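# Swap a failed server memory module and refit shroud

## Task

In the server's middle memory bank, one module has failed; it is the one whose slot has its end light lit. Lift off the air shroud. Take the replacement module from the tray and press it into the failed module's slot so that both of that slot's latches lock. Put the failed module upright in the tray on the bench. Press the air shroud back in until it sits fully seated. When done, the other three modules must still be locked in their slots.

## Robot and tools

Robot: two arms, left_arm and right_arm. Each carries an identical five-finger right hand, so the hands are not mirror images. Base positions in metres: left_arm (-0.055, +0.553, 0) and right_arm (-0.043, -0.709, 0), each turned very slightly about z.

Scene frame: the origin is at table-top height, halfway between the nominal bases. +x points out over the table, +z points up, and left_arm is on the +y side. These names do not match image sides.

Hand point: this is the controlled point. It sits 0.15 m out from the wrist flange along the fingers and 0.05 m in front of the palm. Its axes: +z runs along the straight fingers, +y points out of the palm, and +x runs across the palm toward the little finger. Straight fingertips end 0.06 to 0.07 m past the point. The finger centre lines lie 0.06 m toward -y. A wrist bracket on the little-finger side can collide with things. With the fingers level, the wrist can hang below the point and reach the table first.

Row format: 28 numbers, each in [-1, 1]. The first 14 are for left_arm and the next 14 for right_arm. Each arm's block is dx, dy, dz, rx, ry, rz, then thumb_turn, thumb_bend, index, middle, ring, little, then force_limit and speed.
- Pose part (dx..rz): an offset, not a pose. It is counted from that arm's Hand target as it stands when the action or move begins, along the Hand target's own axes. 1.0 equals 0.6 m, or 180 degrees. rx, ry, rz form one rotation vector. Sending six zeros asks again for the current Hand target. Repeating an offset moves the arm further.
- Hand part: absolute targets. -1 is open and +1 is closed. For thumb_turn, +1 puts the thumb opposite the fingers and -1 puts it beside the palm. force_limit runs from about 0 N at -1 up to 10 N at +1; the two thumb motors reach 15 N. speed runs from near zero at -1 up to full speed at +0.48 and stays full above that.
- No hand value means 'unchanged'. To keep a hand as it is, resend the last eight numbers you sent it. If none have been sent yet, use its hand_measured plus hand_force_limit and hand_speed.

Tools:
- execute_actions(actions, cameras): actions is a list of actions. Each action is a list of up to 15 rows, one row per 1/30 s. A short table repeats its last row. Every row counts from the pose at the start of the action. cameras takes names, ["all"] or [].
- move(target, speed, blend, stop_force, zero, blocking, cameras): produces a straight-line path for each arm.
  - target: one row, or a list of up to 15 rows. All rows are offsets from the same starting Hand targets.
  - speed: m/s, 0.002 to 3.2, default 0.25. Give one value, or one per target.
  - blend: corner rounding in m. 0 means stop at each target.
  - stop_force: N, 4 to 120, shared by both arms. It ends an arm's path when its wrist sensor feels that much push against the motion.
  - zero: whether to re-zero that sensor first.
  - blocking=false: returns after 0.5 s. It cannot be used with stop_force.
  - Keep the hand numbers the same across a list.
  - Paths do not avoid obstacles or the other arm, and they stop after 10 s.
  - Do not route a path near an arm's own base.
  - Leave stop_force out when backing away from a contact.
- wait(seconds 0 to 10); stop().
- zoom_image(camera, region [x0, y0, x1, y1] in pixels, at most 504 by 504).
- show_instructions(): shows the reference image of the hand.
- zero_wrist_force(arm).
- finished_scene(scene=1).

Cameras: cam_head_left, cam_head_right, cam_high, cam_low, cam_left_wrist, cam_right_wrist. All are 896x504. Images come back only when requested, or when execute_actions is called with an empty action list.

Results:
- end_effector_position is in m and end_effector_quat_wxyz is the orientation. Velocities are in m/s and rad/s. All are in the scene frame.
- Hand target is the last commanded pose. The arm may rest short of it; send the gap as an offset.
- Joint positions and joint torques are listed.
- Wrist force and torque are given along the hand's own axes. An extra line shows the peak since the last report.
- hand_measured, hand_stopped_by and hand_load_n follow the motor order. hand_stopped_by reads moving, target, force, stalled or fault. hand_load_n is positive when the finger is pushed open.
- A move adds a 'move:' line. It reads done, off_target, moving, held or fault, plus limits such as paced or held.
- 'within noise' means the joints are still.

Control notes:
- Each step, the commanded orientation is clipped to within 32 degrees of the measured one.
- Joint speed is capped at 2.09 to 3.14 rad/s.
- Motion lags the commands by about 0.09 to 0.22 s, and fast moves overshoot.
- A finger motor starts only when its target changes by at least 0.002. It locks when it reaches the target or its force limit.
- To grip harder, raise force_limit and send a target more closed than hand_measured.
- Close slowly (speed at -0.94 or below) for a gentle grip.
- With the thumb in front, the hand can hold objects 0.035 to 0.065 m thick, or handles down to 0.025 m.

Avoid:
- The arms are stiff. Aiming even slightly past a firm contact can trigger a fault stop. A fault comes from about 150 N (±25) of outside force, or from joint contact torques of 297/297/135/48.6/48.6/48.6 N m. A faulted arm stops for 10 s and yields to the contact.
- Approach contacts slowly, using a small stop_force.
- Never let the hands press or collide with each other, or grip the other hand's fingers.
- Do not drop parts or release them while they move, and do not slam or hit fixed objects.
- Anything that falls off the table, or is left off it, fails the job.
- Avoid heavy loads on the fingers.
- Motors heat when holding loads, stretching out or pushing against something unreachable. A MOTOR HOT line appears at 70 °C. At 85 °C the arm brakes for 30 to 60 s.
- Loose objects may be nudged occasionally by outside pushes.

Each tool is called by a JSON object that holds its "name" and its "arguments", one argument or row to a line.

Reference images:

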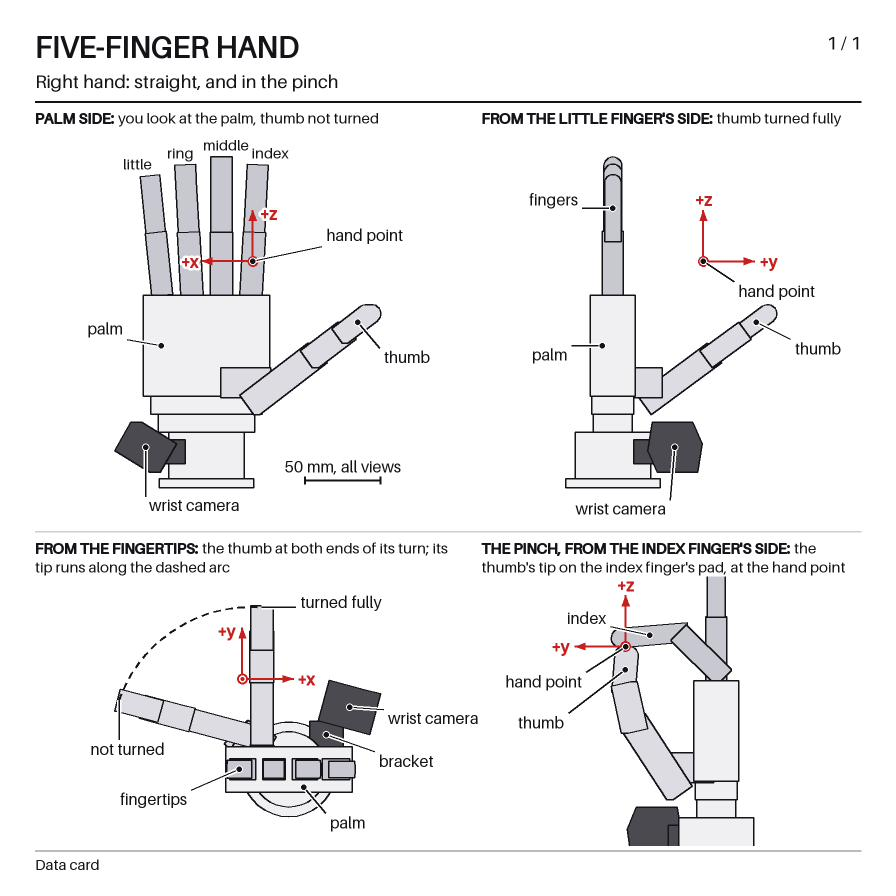

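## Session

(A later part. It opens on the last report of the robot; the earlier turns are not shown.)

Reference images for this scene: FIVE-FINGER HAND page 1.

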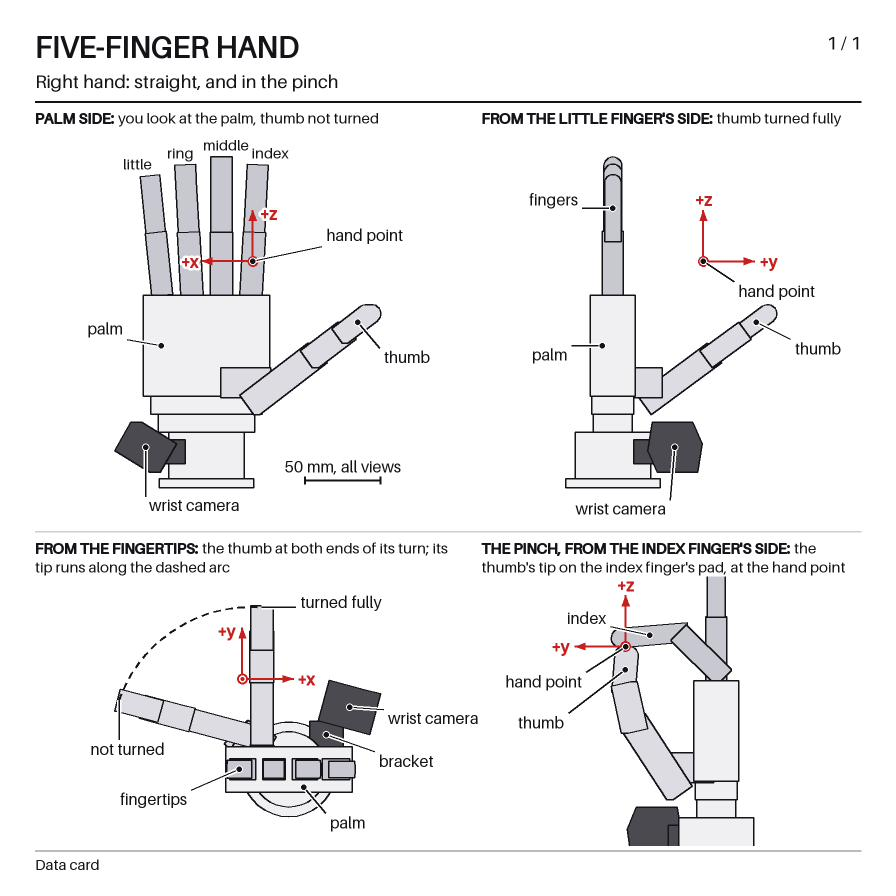

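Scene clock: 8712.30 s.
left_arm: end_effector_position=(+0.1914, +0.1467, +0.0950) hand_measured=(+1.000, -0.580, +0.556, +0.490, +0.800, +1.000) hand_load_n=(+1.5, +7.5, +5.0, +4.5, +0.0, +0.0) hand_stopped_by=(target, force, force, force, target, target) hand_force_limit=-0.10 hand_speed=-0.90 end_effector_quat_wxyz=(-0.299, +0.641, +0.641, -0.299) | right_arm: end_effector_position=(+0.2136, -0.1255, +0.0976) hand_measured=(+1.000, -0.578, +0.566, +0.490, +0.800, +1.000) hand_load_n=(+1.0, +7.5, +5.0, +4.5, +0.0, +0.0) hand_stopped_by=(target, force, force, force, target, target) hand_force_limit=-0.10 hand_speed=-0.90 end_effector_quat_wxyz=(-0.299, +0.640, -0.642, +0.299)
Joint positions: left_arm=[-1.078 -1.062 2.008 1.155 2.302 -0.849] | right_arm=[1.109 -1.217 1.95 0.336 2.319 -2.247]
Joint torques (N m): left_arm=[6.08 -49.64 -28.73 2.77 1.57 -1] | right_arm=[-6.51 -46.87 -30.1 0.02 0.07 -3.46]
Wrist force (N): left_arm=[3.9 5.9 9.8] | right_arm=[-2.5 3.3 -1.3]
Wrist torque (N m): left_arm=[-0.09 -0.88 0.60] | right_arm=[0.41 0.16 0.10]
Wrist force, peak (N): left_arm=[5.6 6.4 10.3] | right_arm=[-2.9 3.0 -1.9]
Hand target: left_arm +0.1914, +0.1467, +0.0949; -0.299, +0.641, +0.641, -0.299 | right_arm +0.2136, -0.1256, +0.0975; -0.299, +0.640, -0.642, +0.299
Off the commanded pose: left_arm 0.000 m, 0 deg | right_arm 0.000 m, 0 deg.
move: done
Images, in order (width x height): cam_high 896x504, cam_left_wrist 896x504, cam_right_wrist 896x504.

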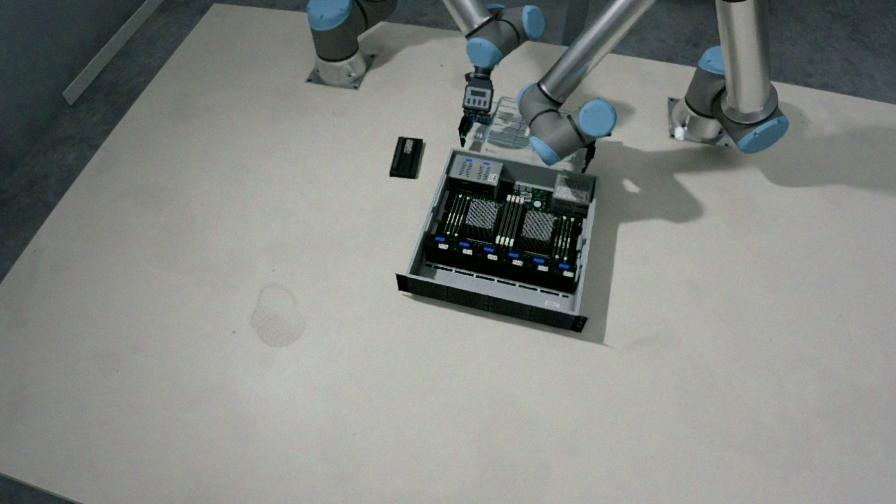

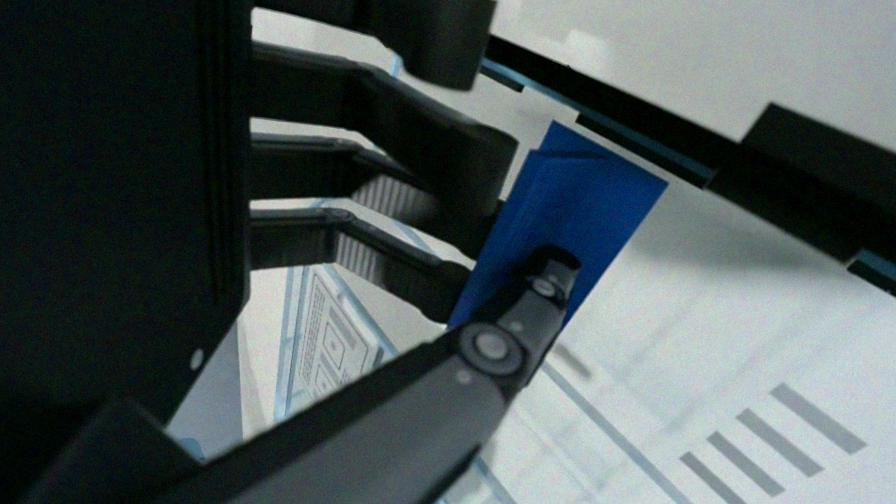

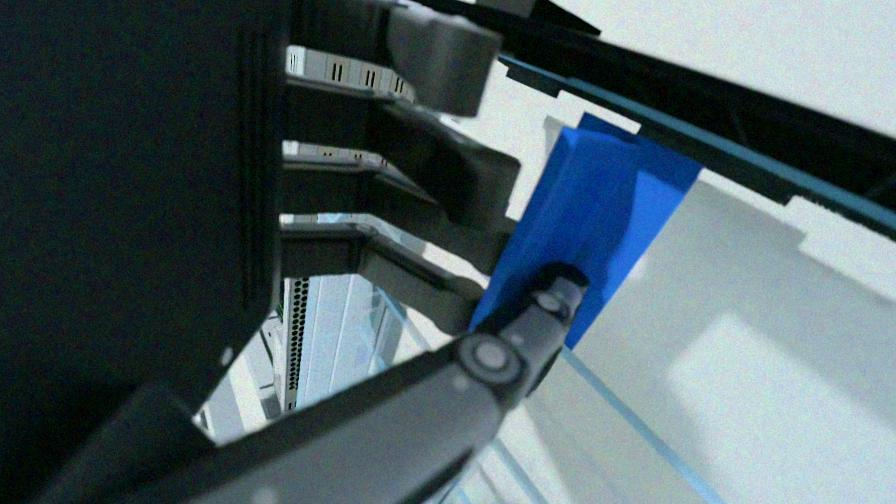

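{"name": "move", "arguments": {
  "target": [
    [0,-0.1494,-0.1254,0,0,0,1,0.3,0.8,0.8,0.8,1,-0.1,-0.9, 0,-0.1494,-0.1252,0,0,0,1,0.3,0.8,0.8,0.8,1.0,-0.1,-0.9]
  ],
  "speed": 0.05,
  "cameras": ["cam_left_wrist", "cam_right_wrist", "cam_head_left"]
}}

Scene clock: 8718.70 s.
left_arm: end_effector_position=(+0.1915, +0.1466, +0.2121) hand_measured=(+1.000, -0.580, +0.556, +0.490, +0.800, +1.000) hand_load_n=(+2.0, +7.5, +4.5, +4.0, +0.5, +0.0) hand_stopped_by=(target, force, force, force, target, target) hand_force_limit=-0.10 hand_speed=-0.90 end_effector_quat_wxyz=(-0.299, +0.641, +0.641, -0.299) end_effector_velocity=(+0.000, -0.001, -0.003) end_effector_angular_velocity=(-0.002, -0.001, -0.001) | right_arm: end_effector_position=(+0.2136, -0.1257, +0.2147) hand_measured=(+1.000, -0.578, +0.566, +0.490, +0.800, +1.000) hand_load_n=(+1.5, +7.5, +5.0, +3.5, +0.0, +0.0) hand_stopped_by=(target, force, force, force, target, target) hand_force_limit=-0.10 hand_speed=-0.90 end_effector_quat_wxyz=(-0.300, +0.640, -0.642, +0.299) end_effector_velocity=(+0.000, +0.000, -0.002) end_effector_angular_velocity=(+0.001, -0.001, +0.001)
Joint positions: left_arm=[-1.077 -1.218 1.96 1.359 2.301 -0.849] | right_arm=[1.109 -1.337 1.862 0.543 2.319 -2.247]
Joint velocities: left_arm=[0 0.003 0.001 -0.006 0 0.001] | right_arm=[0 0.001 0.003 -0.006 0 0]
Joint torques (N m): left_arm=[12.48 -47.88 -19.82 2.35 -0.61 4.32] | right_arm=[-12.22 -40.95 -25.57 0.18 0.11 -2.99]
Wrist force (N): left_arm=[4.0 5.9 9.9] | right_arm=[-2.9 3.2 -1.2]
Wrist torque (N m): left_arm=[-0.08 -0.84 0.57] | right_arm=[0.37 0.36 0.13]
Wrist force, peak (N): left_arm=[2.4 6.8 10.5] | right_arm=[-4.8 2.9 -1.0]
Hand target: left_arm +0.1915, +0.1467, +0.2120; -0.299, +0.641, +0.641, -0.299 | right_arm +0.2136, -0.1258, +0.2144; -0.299, +0.640, -0.642, +0.299
Off the commanded pose: left_arm 0.000 m, 0 deg | right_arm 0.000 m, 0 deg.
move: done
Images, in order (width x height): cam_head_left 896x504, cam_left_wrist 896x504, cam_right_wrist 896x504.

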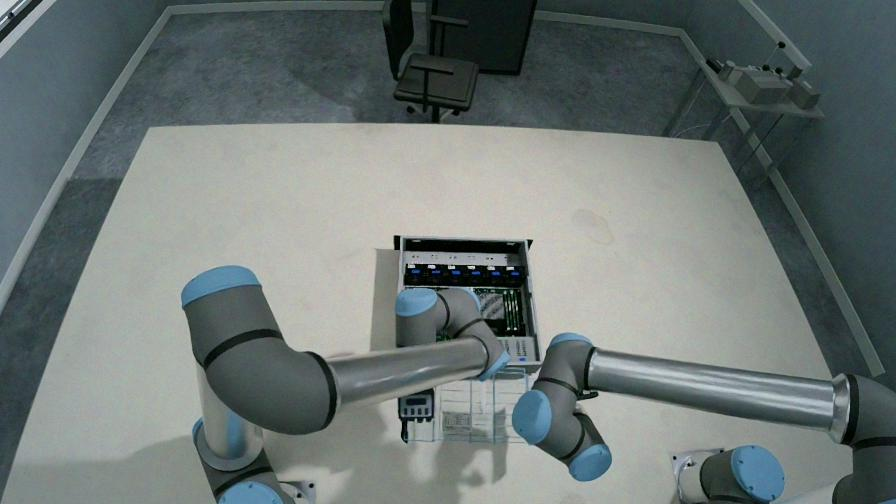

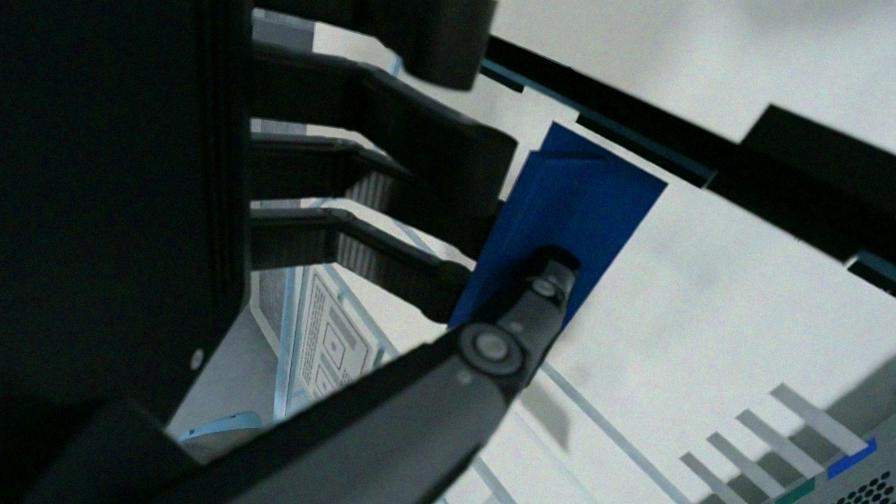

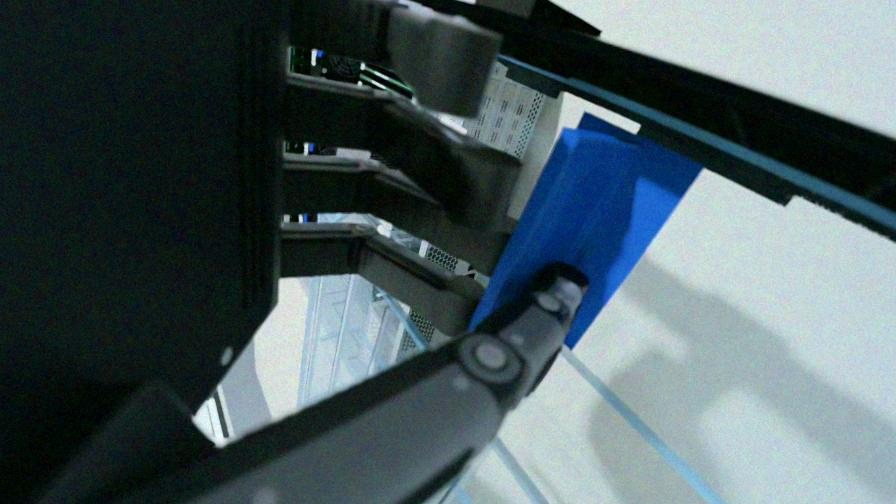

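{"name": "move", "arguments": {
  "target": [
    [0,0.3696,-0.4403,0,0,0,1,0.3,0.8,0.8,0.8,1,-0.1,-0.9, 0,-0.3690,0.4402,0,0,0,1,0.3,0.8,0.8,0.8,1.0,-0.1,-0.9]
  ],
  "speed": 0.12,
  "cameras": ["cam_left_wrist", "cam_right_wrist", "cam_head_left", "cam_high"]
}}

Scene clock: 8729.03 s.
left_arm: end_effector_position=(+0.5364, +0.1470, +0.2117) hand_measured=(+1.000, -0.580, +0.556, +0.490, +0.800, +1.000) hand_load_n=(+4.5, +7.5, +4.0, +3.0, +0.0, +0.5) hand_stopped_by=(target, force, force, force, target, target) hand_force_limit=-0.10 hand_speed=-0.90 end_effector_quat_wxyz=(-0.299, +0.641, +0.641, -0.299) | right_arm: end_effector_position=(+0.5582, -0.1264, +0.2144) hand_measured=(+1.000, -0.578, +0.566, +0.490, +0.800, +1.000) hand_load_n=(+4.5, +7.5, +3.5, +3.0, +0.0, +0.0) hand_stopped_by=(target, force, force, force, target, target) hand_force_limit=-0.10 hand_speed=-0.90 end_effector_quat_wxyz=(-0.299, +0.640, -0.642, +0.299)
Joint positions: left_arm=[-0.689 -0.822 1.338 1.807 2.066 -0.469] | right_arm=[0.669 -1.162 1.574 0.401 2.055 -2.682]
Joint torques (N m): left_arm=[2.99 -84.7 -37.15 3.86 2.49 -3.5] | right_arm=[0.28 -75.95 -32.94 1.47 3.1 2.52]
Wrist force (N): left_arm=[-0.6 5.5 9.6] | right_arm=[-6.7 2.7 -0.7]
Wrist torque (N m): left_arm=[-0.06 -0.62 0.58] | right_arm=[0.34 0.37 0.15]
Wrist force, peak (N): left_arm=[4.0 6.1 10.1] | right_arm=[-9.0 2.6 -0.9]
Hand target: left_arm +0.5364, +0.1470, +0.2117; -0.299, +0.641, +0.641, -0.299 | right_arm +0.5582, -0.1264, +0.2145; -0.299, +0.640, -0.642, +0.299
Off the commanded pose: left_arm 0.000 m, 0 deg | right_arm 0.000 m, 0 deg.
move: done
Images, in order (width x height): cam_head_left 896x504, cam_high 896x504, cam_left_wrist 896x504, cam_right_wrist 896x504.

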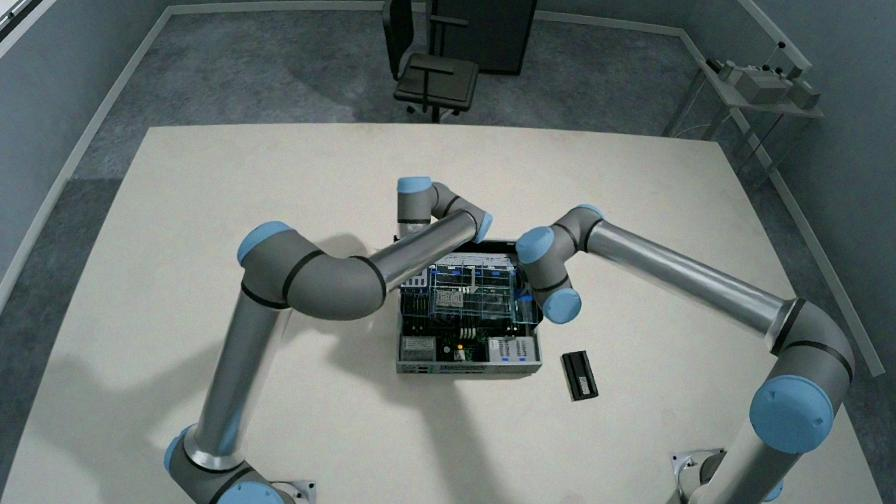

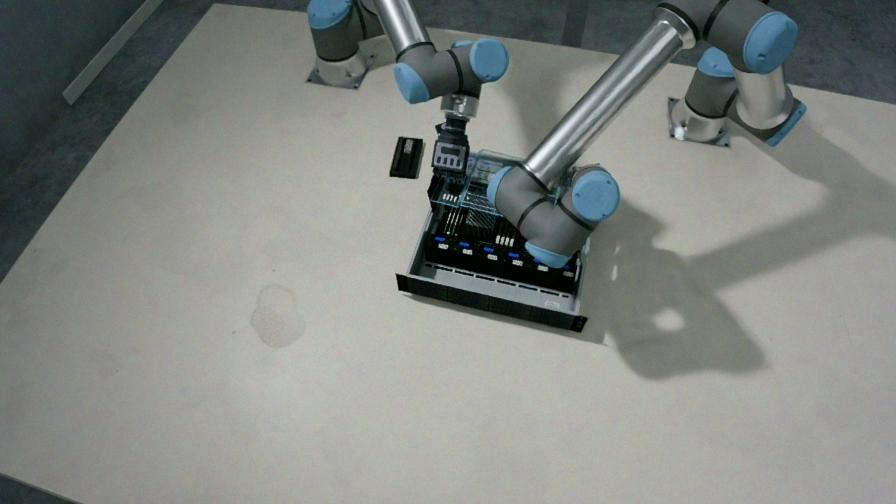

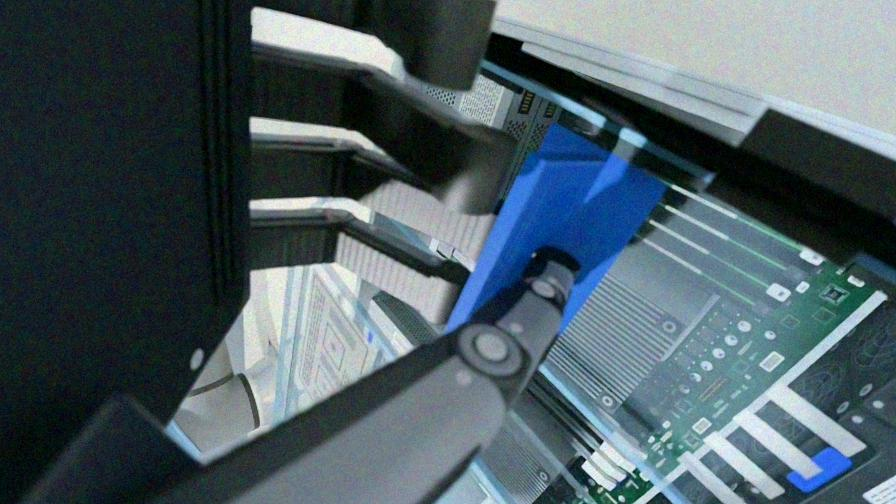

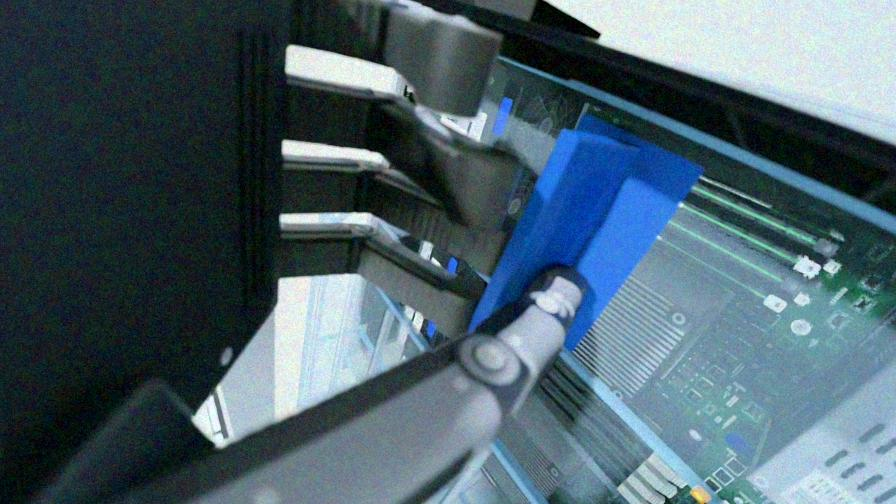

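{"name": "move", "arguments": {
  "target": [
    [-0.0008,0.1375,0.1154,0,0,0,1,0.3,0.8,0.8,0.8,1,-0.1,-0.9, -0.001,0.1359,0.1143,0,0,0,1,0.3,0.8,0.8,0.8,1.0,-0.1,-0.9]
  ],
  "speed": 0.06,
  "cameras": ["cam_left_wrist", "cam_right_wrist", "cam_high"]
}}

Scene clock: 8738.60 s.
left_arm: end_effector_position=(+0.5362, +0.1465, +0.1141) hand_measured=(+1.000, -0.578, +0.556, +0.492, +0.800, +1.000) hand_load_n=(+0.0, +0.0, +0.5, +3.0, +0.0, +0.0) hand_stopped_by=(target, force, force, force, target, target) hand_force_limit=-0.10 hand_speed=-0.90 end_effector_quat_wxyz=(-0.299, +0.641, +0.641, -0.299) | right_arm: end_effector_position=(+0.5585, -0.1257, +0.1303) hand_measured=(+1.000, -0.582, +0.564, +0.490, +0.800, +1.000) hand_load_n=(-6.0, +19.0, +20.5, +5.5, +0.0, +0.0) hand_stopped_by=(target, force, force, force, target, target) hand_force_limit=-0.10 hand_speed=-0.90 end_effector_quat_wxyz=(-0.299, +0.640, -0.642, +0.299)
Joint positions: left_arm=[-0.689 -0.733 1.372 1.685 2.066 -0.469] | right_arm=[0.669 -1.098 1.642 0.269 2.056 -2.682]
Joint torques (N m): left_arm=[0.93 -90.18 -49.63 1.66 -2.93 -2.88] | right_arm=[1.44 -71.81 -35.32 0.58 0.94 -0.68]
Wrist force (N): left_arm=[9.9 -20.4 16.5] | right_arm=[-2.2 -0.8 -0.3]
Wrist torque (N m): left_arm=[-0.42 -0.98 -0.01] | right_arm=[-0.17 0.63 -0.08]
Wrist force, peak (N): left_arm=[9.1 -27.2 17.1] | right_arm=[3.5 -83.0 -95.0]
Hand target: left_arm +0.5363, +0.1465, +0.1142; -0.299, +0.641, +0.641, -0.299 (not the last commanded pose) | right_arm +0.5585, -0.1257, +0.1303; -0.299, +0.640, -0.642, +0.299 (not the last commanded pose)
Off the commanded pose: left_arm 0.010 m, 0 deg | right_arm 0.022 m, 0 deg.
FORCE FAULT: contact force on the right arm reached its limit, and that arm stopped. The contact can be on any part of that arm, not only on its tool. That arm's remaining commands of this call were not run. That arm is still stopped at the end of this call. That arm stays stopped for about 10 more seconds. Until then a move that you send moves the other arm only, and its call returns only when the move has ended. Once the stop has ended, the next robot result says so. If the stop ends while you think or write, that arm runs what you send next, counted from a new Hand target: where the arm stands when the stop ends. While its stop runs, that arm, its gripper or tool too, takes no new command. Until it ends, the stop uses up actions while you think or wait. An arm that is not stopped still takes commands.
move: fault (right_arm), off_target (left_arm; braked at the fault stop of right_arm)
Images, in order (width x height): cam_high 896x504, cam_left_wrist 896x504, cam_right_wrist 896x504.

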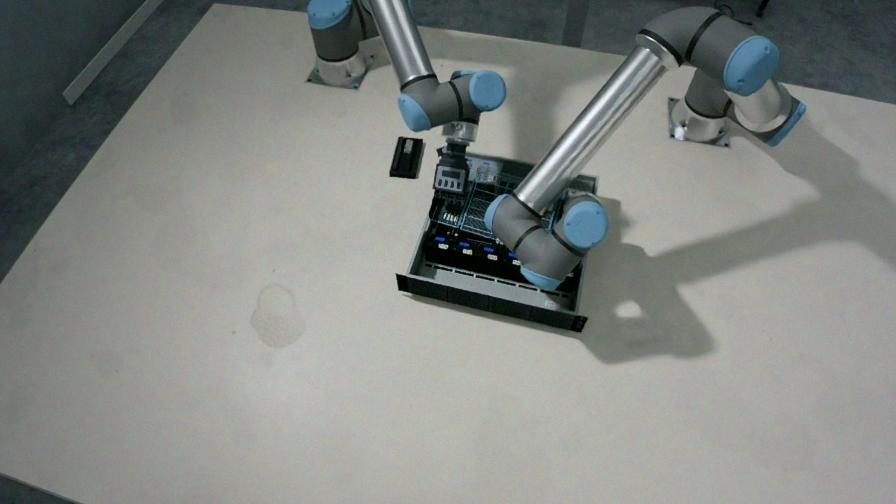

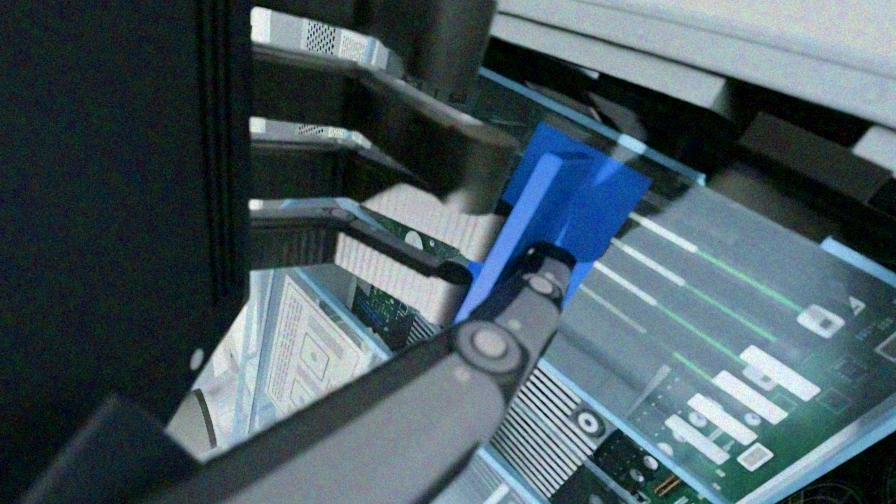

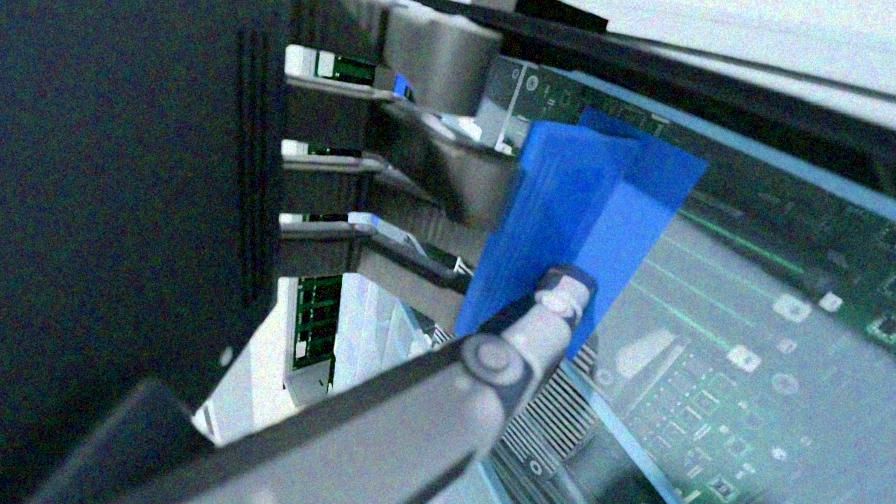

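{"name": "zoom_image", "arguments": {
  "camera": "cam_right_wrist",
  "region": [480, 0, 896, 240]
}}

{"name": "zoom_image", "arguments": {
  "camera": "cam_left_wrist",
  "region": [480, 0, 896, 240]
}}

Scaled by 1.212 from the camera's 896x504 image, which has a finer 1280x720 frame.

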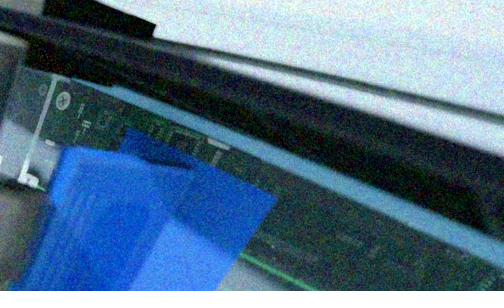

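Scaled by 1.212 from the camera's 896x504 image, which has a finer 1280x720 frame.

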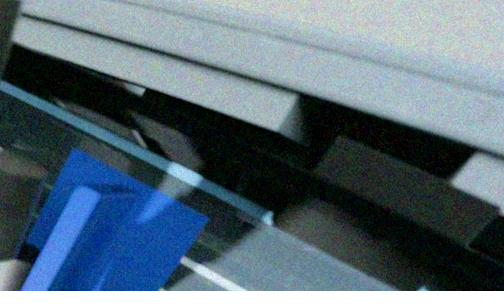

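{"name": "wait", "arguments": {
  "seconds": 3
}}

Scene clock: 8762.00 s.
left_arm: end_effector_position=(+0.5363, +0.1465, +0.1142) hand_measured=(+1.000, -0.578, +0.556, +0.490, +0.800, +1.000) hand_load_n=(+0.0, +0.0, +1.5, +4.0, +0.0, +0.0) hand_stopped_by=(target, force, force, force, target, target) hand_force_limit=-0.10 hand_speed=-0.90 end_effector_quat_wxyz=(-0.299, +0.641, +0.641, -0.299) | right_arm: end_effector_position=(+0.5585, -0.1257, +0.1303) hand_measured=(+1.000, -0.582, +0.564, +0.490, +0.800, +1.000) hand_load_n=(-6.0, +19.0, +21.0, +5.5, +0.5, +0.5) hand_stopped_by=(target, force, force, force, target, target) hand_force_limit=-0.10 hand_speed=-0.90 end_effector_quat_wxyz=(-0.299, +0.640, -0.642, +0.299)
Joint positions: left_arm=[-0.689 -0.733 1.371 1.685 2.066 -0.469] | right_arm=[0.669 -1.098 1.642 0.269 2.056 -2.682]
Joint torques (N m): left_arm=[15.3 -89 -51.14 -0.36 -0.04 -2.53] | right_arm=[2.27 -75.77 -35.87 1.4 0.74 -0.65]
Wrist force (N): left_arm=[10.4 -20.1 18.5] | right_arm=[-2.1 -0.4 0.1]
Wrist torque (N m): left_arm=[-0.38 -1.05 -0.01] | right_arm=[-0.16 0.65 -0.09]
Wrist force, peak (N): left_arm=[10.5 -21.1 18.5] | right_arm=[-2.5 -0.9 0.5]
Hand target: left_arm +0.5363, +0.1465, +0.1142; -0.299, +0.641, +0.641, -0.299 (not the last commanded pose) | right_arm +0.5585, -0.1257, +0.1303; -0.299, +0.640, -0.642, +0.299 (not the last commanded pose)
Off the commanded pose: left_arm 0.010 m, 0 deg | right_arm 0.022 m, 0 deg.
FORCE FAULT, CONTINUED: the right arm's stop, for the force fault that an earlier result reported, is over. The rest of the stop counts as 19 of the actions that you can send in this scene. During its stop the right arm's controller moved it back a little. That arm's target is now where it stood when the stop ended, not its last command. That arm accepts commands again.
wait: 3.00 s; at rest from the start

{"name": "move", "arguments": {
  "target": [
    [0,-0.0172,-0.0145,0,0,0,1,0.3,0.8,0.8,0.8,1,-0.1,-0.9, 0,0,0,0,0,0,1,0.3,0.8,0.8,0.8,1.0,-0.1,-0.9]
  ],
  "speed": 0.02,
  "cameras": ["cam_left_wrist", "cam_right_wrist"]
}}

Scene clock: 8767.87 s.
left_arm: end_effector_position=(+0.5364, +0.1465, +0.1279) hand_measured=(+1.000, -0.580, +0.556, +0.492, +0.800, +1.000) hand_load_n=(+1.0, +4.5, +0.0, +0.0, +0.0, +0.0) hand_stopped_by=(target, force, force, force, target, target) hand_force_limit=-0.10 hand_speed=-0.90 end_effector_quat_wxyz=(-0.299, +0.641, +0.641, -0.299) | right_arm: end_effector_position=(+0.5585, -0.1257, +0.1303) hand_measured=(+1.000, -0.582, +0.564, +0.490, +0.800, +1.000) hand_load_n=(-6.0, +19.5, +20.0, +5.0, +0.0, +0.0) hand_stopped_by=(target, force, force, force, target, target) hand_force_limit=-0.10 hand_speed=-0.90 end_effector_quat_wxyz=(-0.299, +0.640, -0.642, +0.299)
Joint positions: left_arm=[-0.689 -0.746 1.368 1.701 2.066 -0.469] | right_arm=[0.669 -1.098 1.642 0.269 2.056 -2.682]
Joint torques (N m): left_arm=[6.1 -79.05 -40.29 4.25 -1.16 -1.05] | right_arm=[0.97 -75.29 -36.5 1.19 0.8 -0.62]
Wrist force (N): left_arm=[4.7 8.6 6.9] | right_arm=[-3.2 3.3 -3.7]
Wrist torque (N m): left_arm=[0.00 -0.81 0.53] | right_arm=[-0.16 0.70 -0.05]
Wrist force, peak (N): left_arm=[10.1 -20.9 18.9] | right_arm=[-3.6 2.9 -4.0]
Hand target: left_arm +0.5364, +0.1465, +0.1277; -0.299, +0.641, +0.641, -0.299 | right_arm +0.5585, -0.1257, +0.1303; -0.299, +0.640, -0.642, +0.299
Off the commanded pose: left_arm 0.000 m, 0 deg | right_arm 0.000 m, 0 deg.
move: done
Images, in order (width x height): cam_left_wrist 896x504, cam_right_wrist 896x504.

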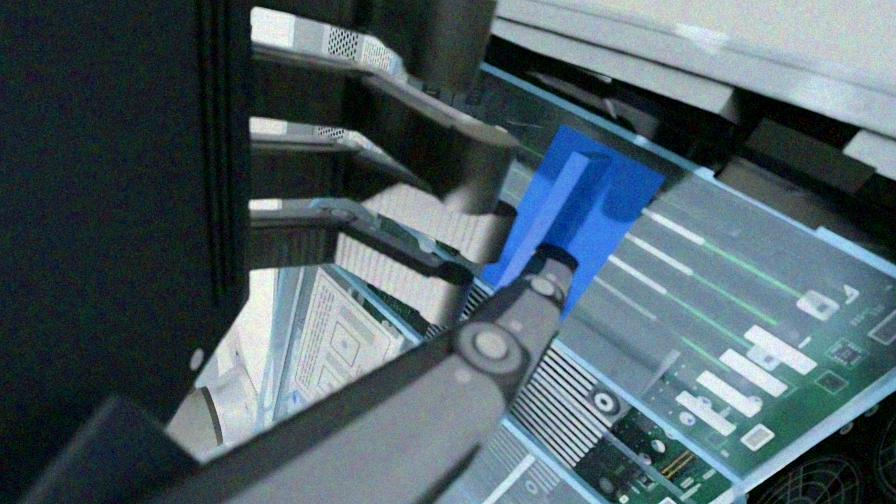

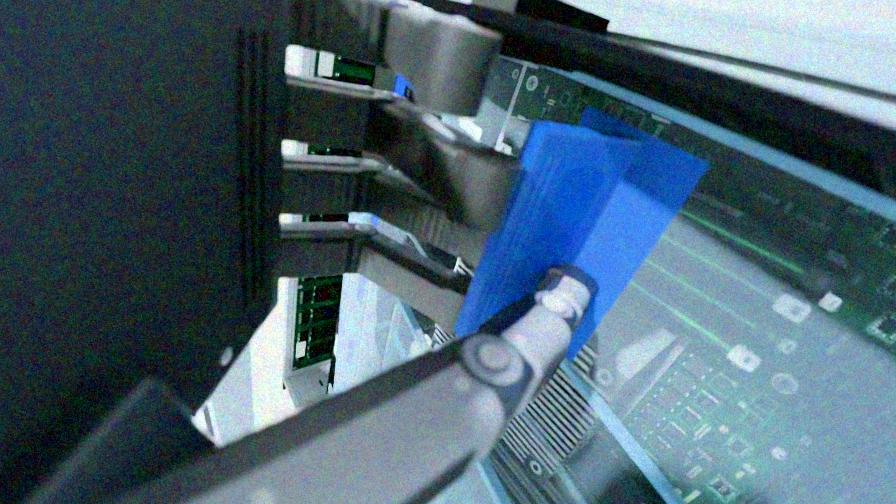

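{"name": "move", "arguments": {
  "target": [
    [0,0,0,0,0,0,1,0.32,0.82,0.82,0.82,1,-0.1,-0.9, 0,0,0,0,0,0,1,0.3,0.8,0.8,0.8,1.0,-0.1,-0.9]
  ],
  "speed": 0.02,
  "cameras": ["cam_left_wrist", "cam_head_left", "cam_high", "cam_low", "cam_head_right"]
}}

Scene clock: 8775.53 s.
left_arm: end_effector_position=(+0.5364, +0.1465, +0.1277) hand_measured=(+1.000, -0.570, +0.820, +0.820, +0.820, +1.000) hand_load_n=(+1.5, +7.0, +0.0, +0.0, +0.0, +0.0) hand_stopped_by=(target, force, target, target, target, target) hand_force_limit=-0.10 hand_speed=-0.90 end_effector_quat_wxyz=(-0.299, +0.641, +0.641, -0.299) | right_arm: end_effector_position=(+0.5585, -0.1257, +0.1303) hand_measured=(+1.000, -0.582, +0.564, +0.490, +0.800, +1.000) hand_load_n=(-5.5, +20.0, +20.0, +5.0, +0.0, +0.0) hand_stopped_by=(target, force, force, force, target, target) hand_force_limit=-0.10 hand_speed=-0.90 end_effector_quat_wxyz=(-0.299, +0.640, -0.642, +0.299)
Joint positions: left_arm=[-0.689 -0.746 1.368 1.701 2.066 -0.469] | right_arm=[0.669 -1.098 1.642 0.269 2.056 -2.682]
Joint torques (N m): left_arm=[-8.11 -82.12 -20.27 5.4 0.86 4.27] | right_arm=[0.62 -75.55 -36.13 1.5 0.96 -0.61]
Wrist force (N): left_arm=[4.4 9.6 4.6] | right_arm=[-3.0 2.4 -4.9]
Wrist torque (N m): left_arm=[-0.03 -0.70 0.53] | right_arm=[-0.22 0.67 -0.05]
Wrist force, peak (N): left_arm=[4.6 10.4 5.0] | right_arm=[-3.1 2.7 -5.2]
Hand target: left_arm +0.5364, +0.1465, +0.1277; -0.299, +0.641, +0.641, -0.299 | right_arm +0.5585, -0.1257, +0.1303; -0.299, +0.640, -0.642, +0.299
Off the commanded pose: left_arm 0.000 m, 0 deg | right_arm 0.000 m, 0 deg.
move: done
Images, in order (width x height): cam_head_left 896x504, cam_head_right 896x504, cam_high 896x504, cam_low 896x504, cam_left_wrist 896x504.

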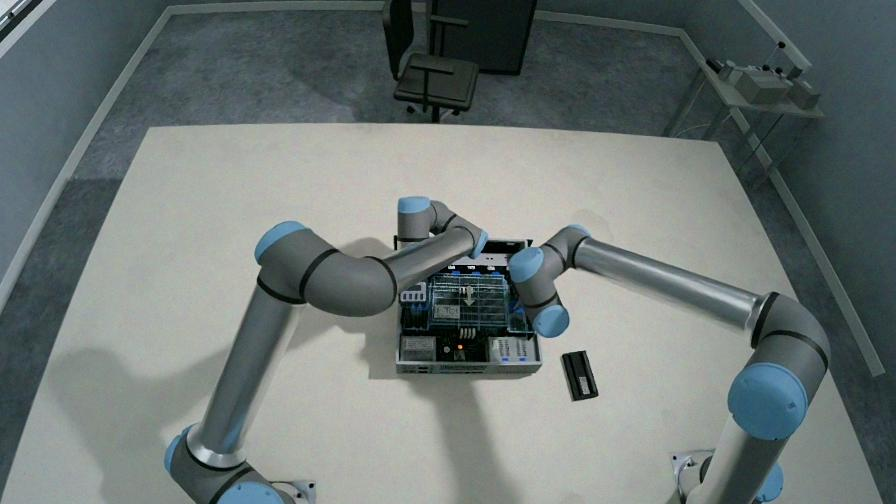

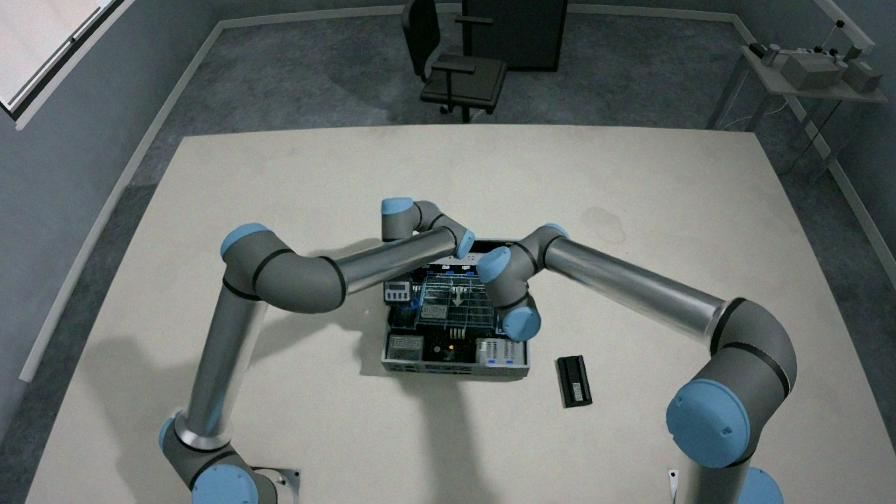

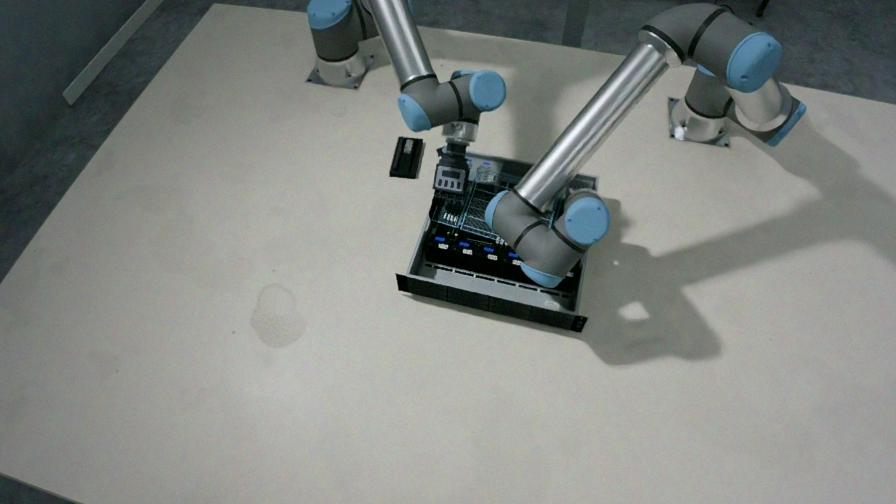

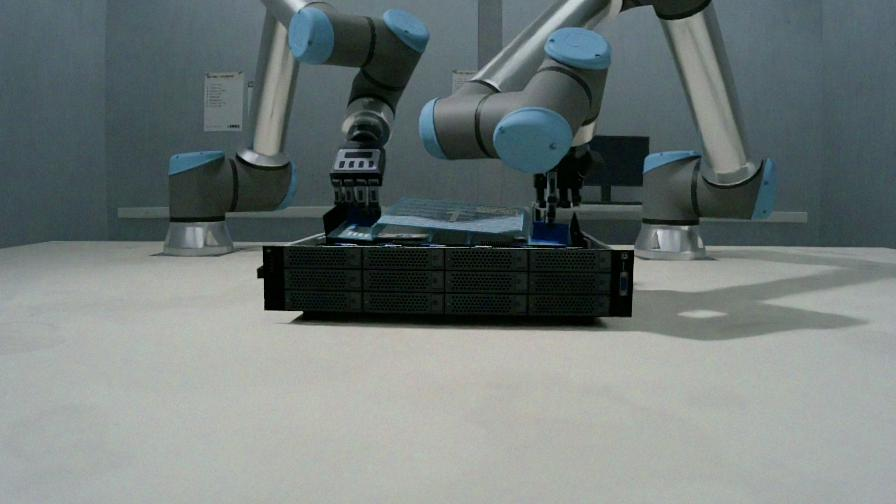

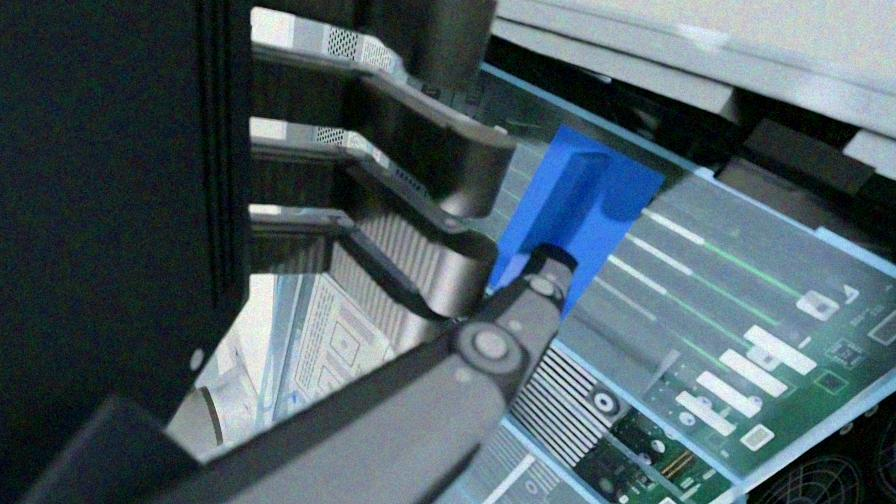

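{"name": "zoom_image", "arguments": {
  "camera": "cam_low",
  "region": [250, 150, 650, 330]
}}

Scaled by 1.260 from the camera's 896x504 image, which has a finer 1280x720 frame.

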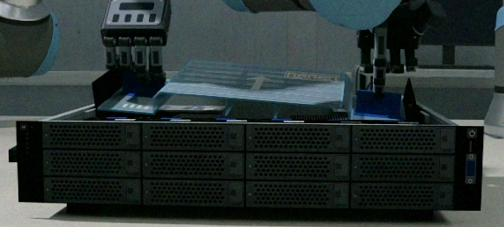

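{"name": "zoom_image", "arguments": {
  "camera": "cam_low",
  "region": [310, 180, 470, 260]
}}

{"name": "zoom_image", "arguments": {
  "camera": "cam_low",
  "region": [480, 180, 640, 260]
}}

Scaled by 3.150 from the camera's 896x504 image, which has a finer 1280x720 frame.

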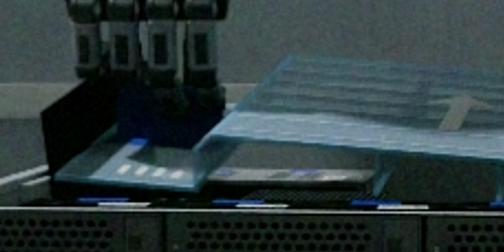

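Scaled by 3.150 from the camera's 896x504 image, which has a finer 1280x720 frame.

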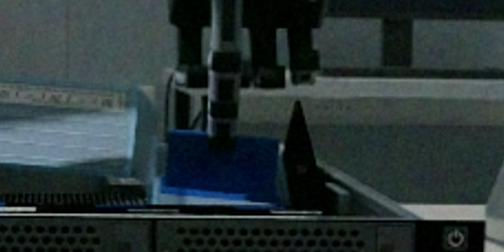

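{"name": "move", "arguments": {
  "target": [
    [0,-0.0575,-0.0482,0,0,0,1,0.32,0.82,0.82,0.82,1,-0.1,-0.9, 0,0,0,0,0,0,1,0.3,0.8,0.8,0.8,1.0,-0.1,-0.9],
    [0,-0.0638,-0.0536,0,0,0,1,-0.75,0.15,0.15,0.15,1,-0.7,-0.5, 0,0,0,0,0,0,1,0.3,0.8,0.8,0.8,1.0,-0.1,-0.9]
  ],
  "speed": [0.03, 0.03],
  "cameras": ["cam_left_wrist", "cam_right_wrist", "cam_low"]
}}

{"name": "zoom_image", "arguments": {
  "camera": "cam_low",
  "region": [480, 180, 640, 260]
}}

Scene clock: 8797.53 s.
left_arm: end_effector_position=(+0.5364, +0.1465, +0.1777) hand_measured=(+1.000, -0.750, +0.150, +0.150, +0.150, +1.000) hand_load_n=(+0.0, +0.0, +0.0, -0.5, +0.0, +0.0) hand_stopped_by=(target, target, target, target, target, target) hand_force_limit=-0.70 hand_speed=-0.50 end_effector_quat_wxyz=(-0.299, +0.641, +0.641, -0.299) | right_arm: end_effector_position=(+0.5585, -0.1257, +0.1303) hand_measured=(+1.000, -0.582, +0.564, +0.490, +0.800, +1.000) hand_load_n=(-6.0, +20.0, +20.0, +5.0, +0.0, +0.0) hand_stopped_by=(target, force, force, force, target, target) hand_force_limit=-0.10 hand_speed=-0.90 end_effector_quat_wxyz=(-0.299, +0.640, -0.642, +0.299)
Joint positions: left_arm=[-0.689 -0.793 1.352 1.763 2.066 -0.469] | right_arm=[0.669 -1.098 1.642 0.269 2.056 -2.682]
Joint torques (N m): left_arm=[7.26 -75.24 -21.99 2.05 -0.83 4.3] | right_arm=[0.37 -74.7 -36.51 1.56 0.9 -0.76]
Wrist force (N): left_arm=[4.9 4.4 7.8] | right_arm=[-3.4 2.3 -3.7]
Wrist torque (N m): left_arm=[-0.06 -0.85 0.43] | right_arm=[-0.25 0.71 -0.07]
Wrist force, peak (N): left_arm=[4.0 11.0 5.6] | right_arm=[-3.2 2.9 -5.1]
Hand target: left_arm +0.5364, +0.1465, +0.1777; -0.299, +0.641, +0.641, -0.299 | right_arm +0.5585, -0.1257, +0.1303; -0.299, +0.640, -0.642, +0.299
Off the commanded pose: left_arm 0.000 m, 0 deg | right_arm 0.000 m, 0 deg.
move: done
Images, in order (width x height): cam_low 896x504, cam_left_wrist 896x504, cam_right_wrist 896x504.

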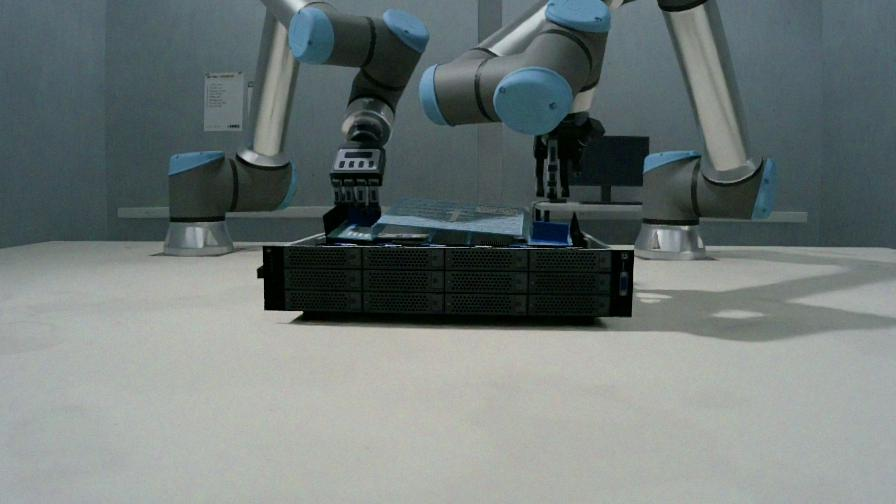

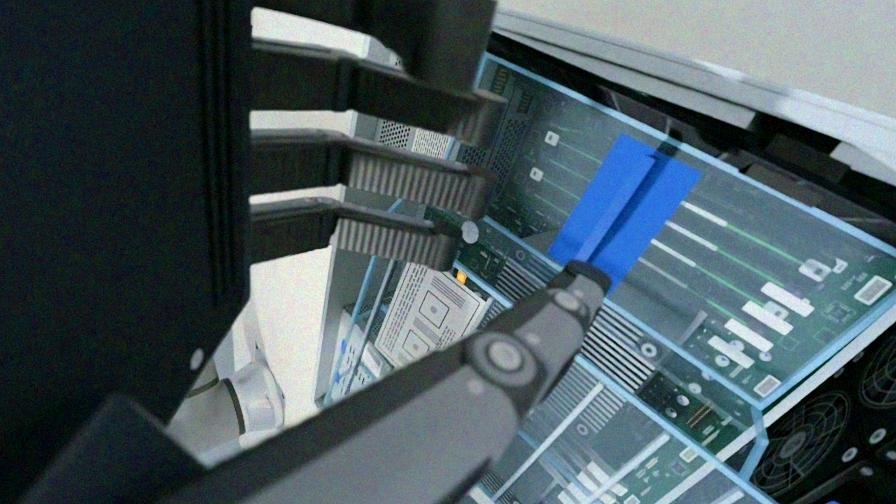

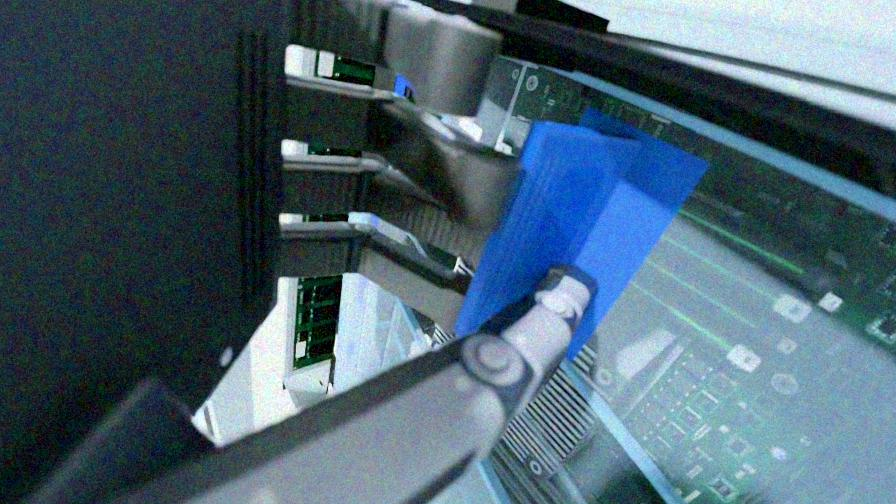

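Scaled by 3.150 from the camera's 896x504 image, which has a finer 1280x720 frame.

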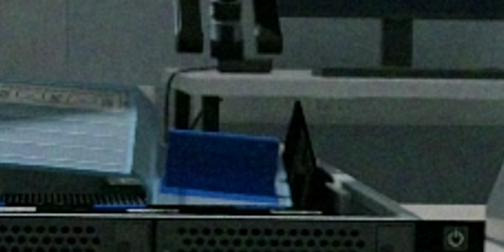

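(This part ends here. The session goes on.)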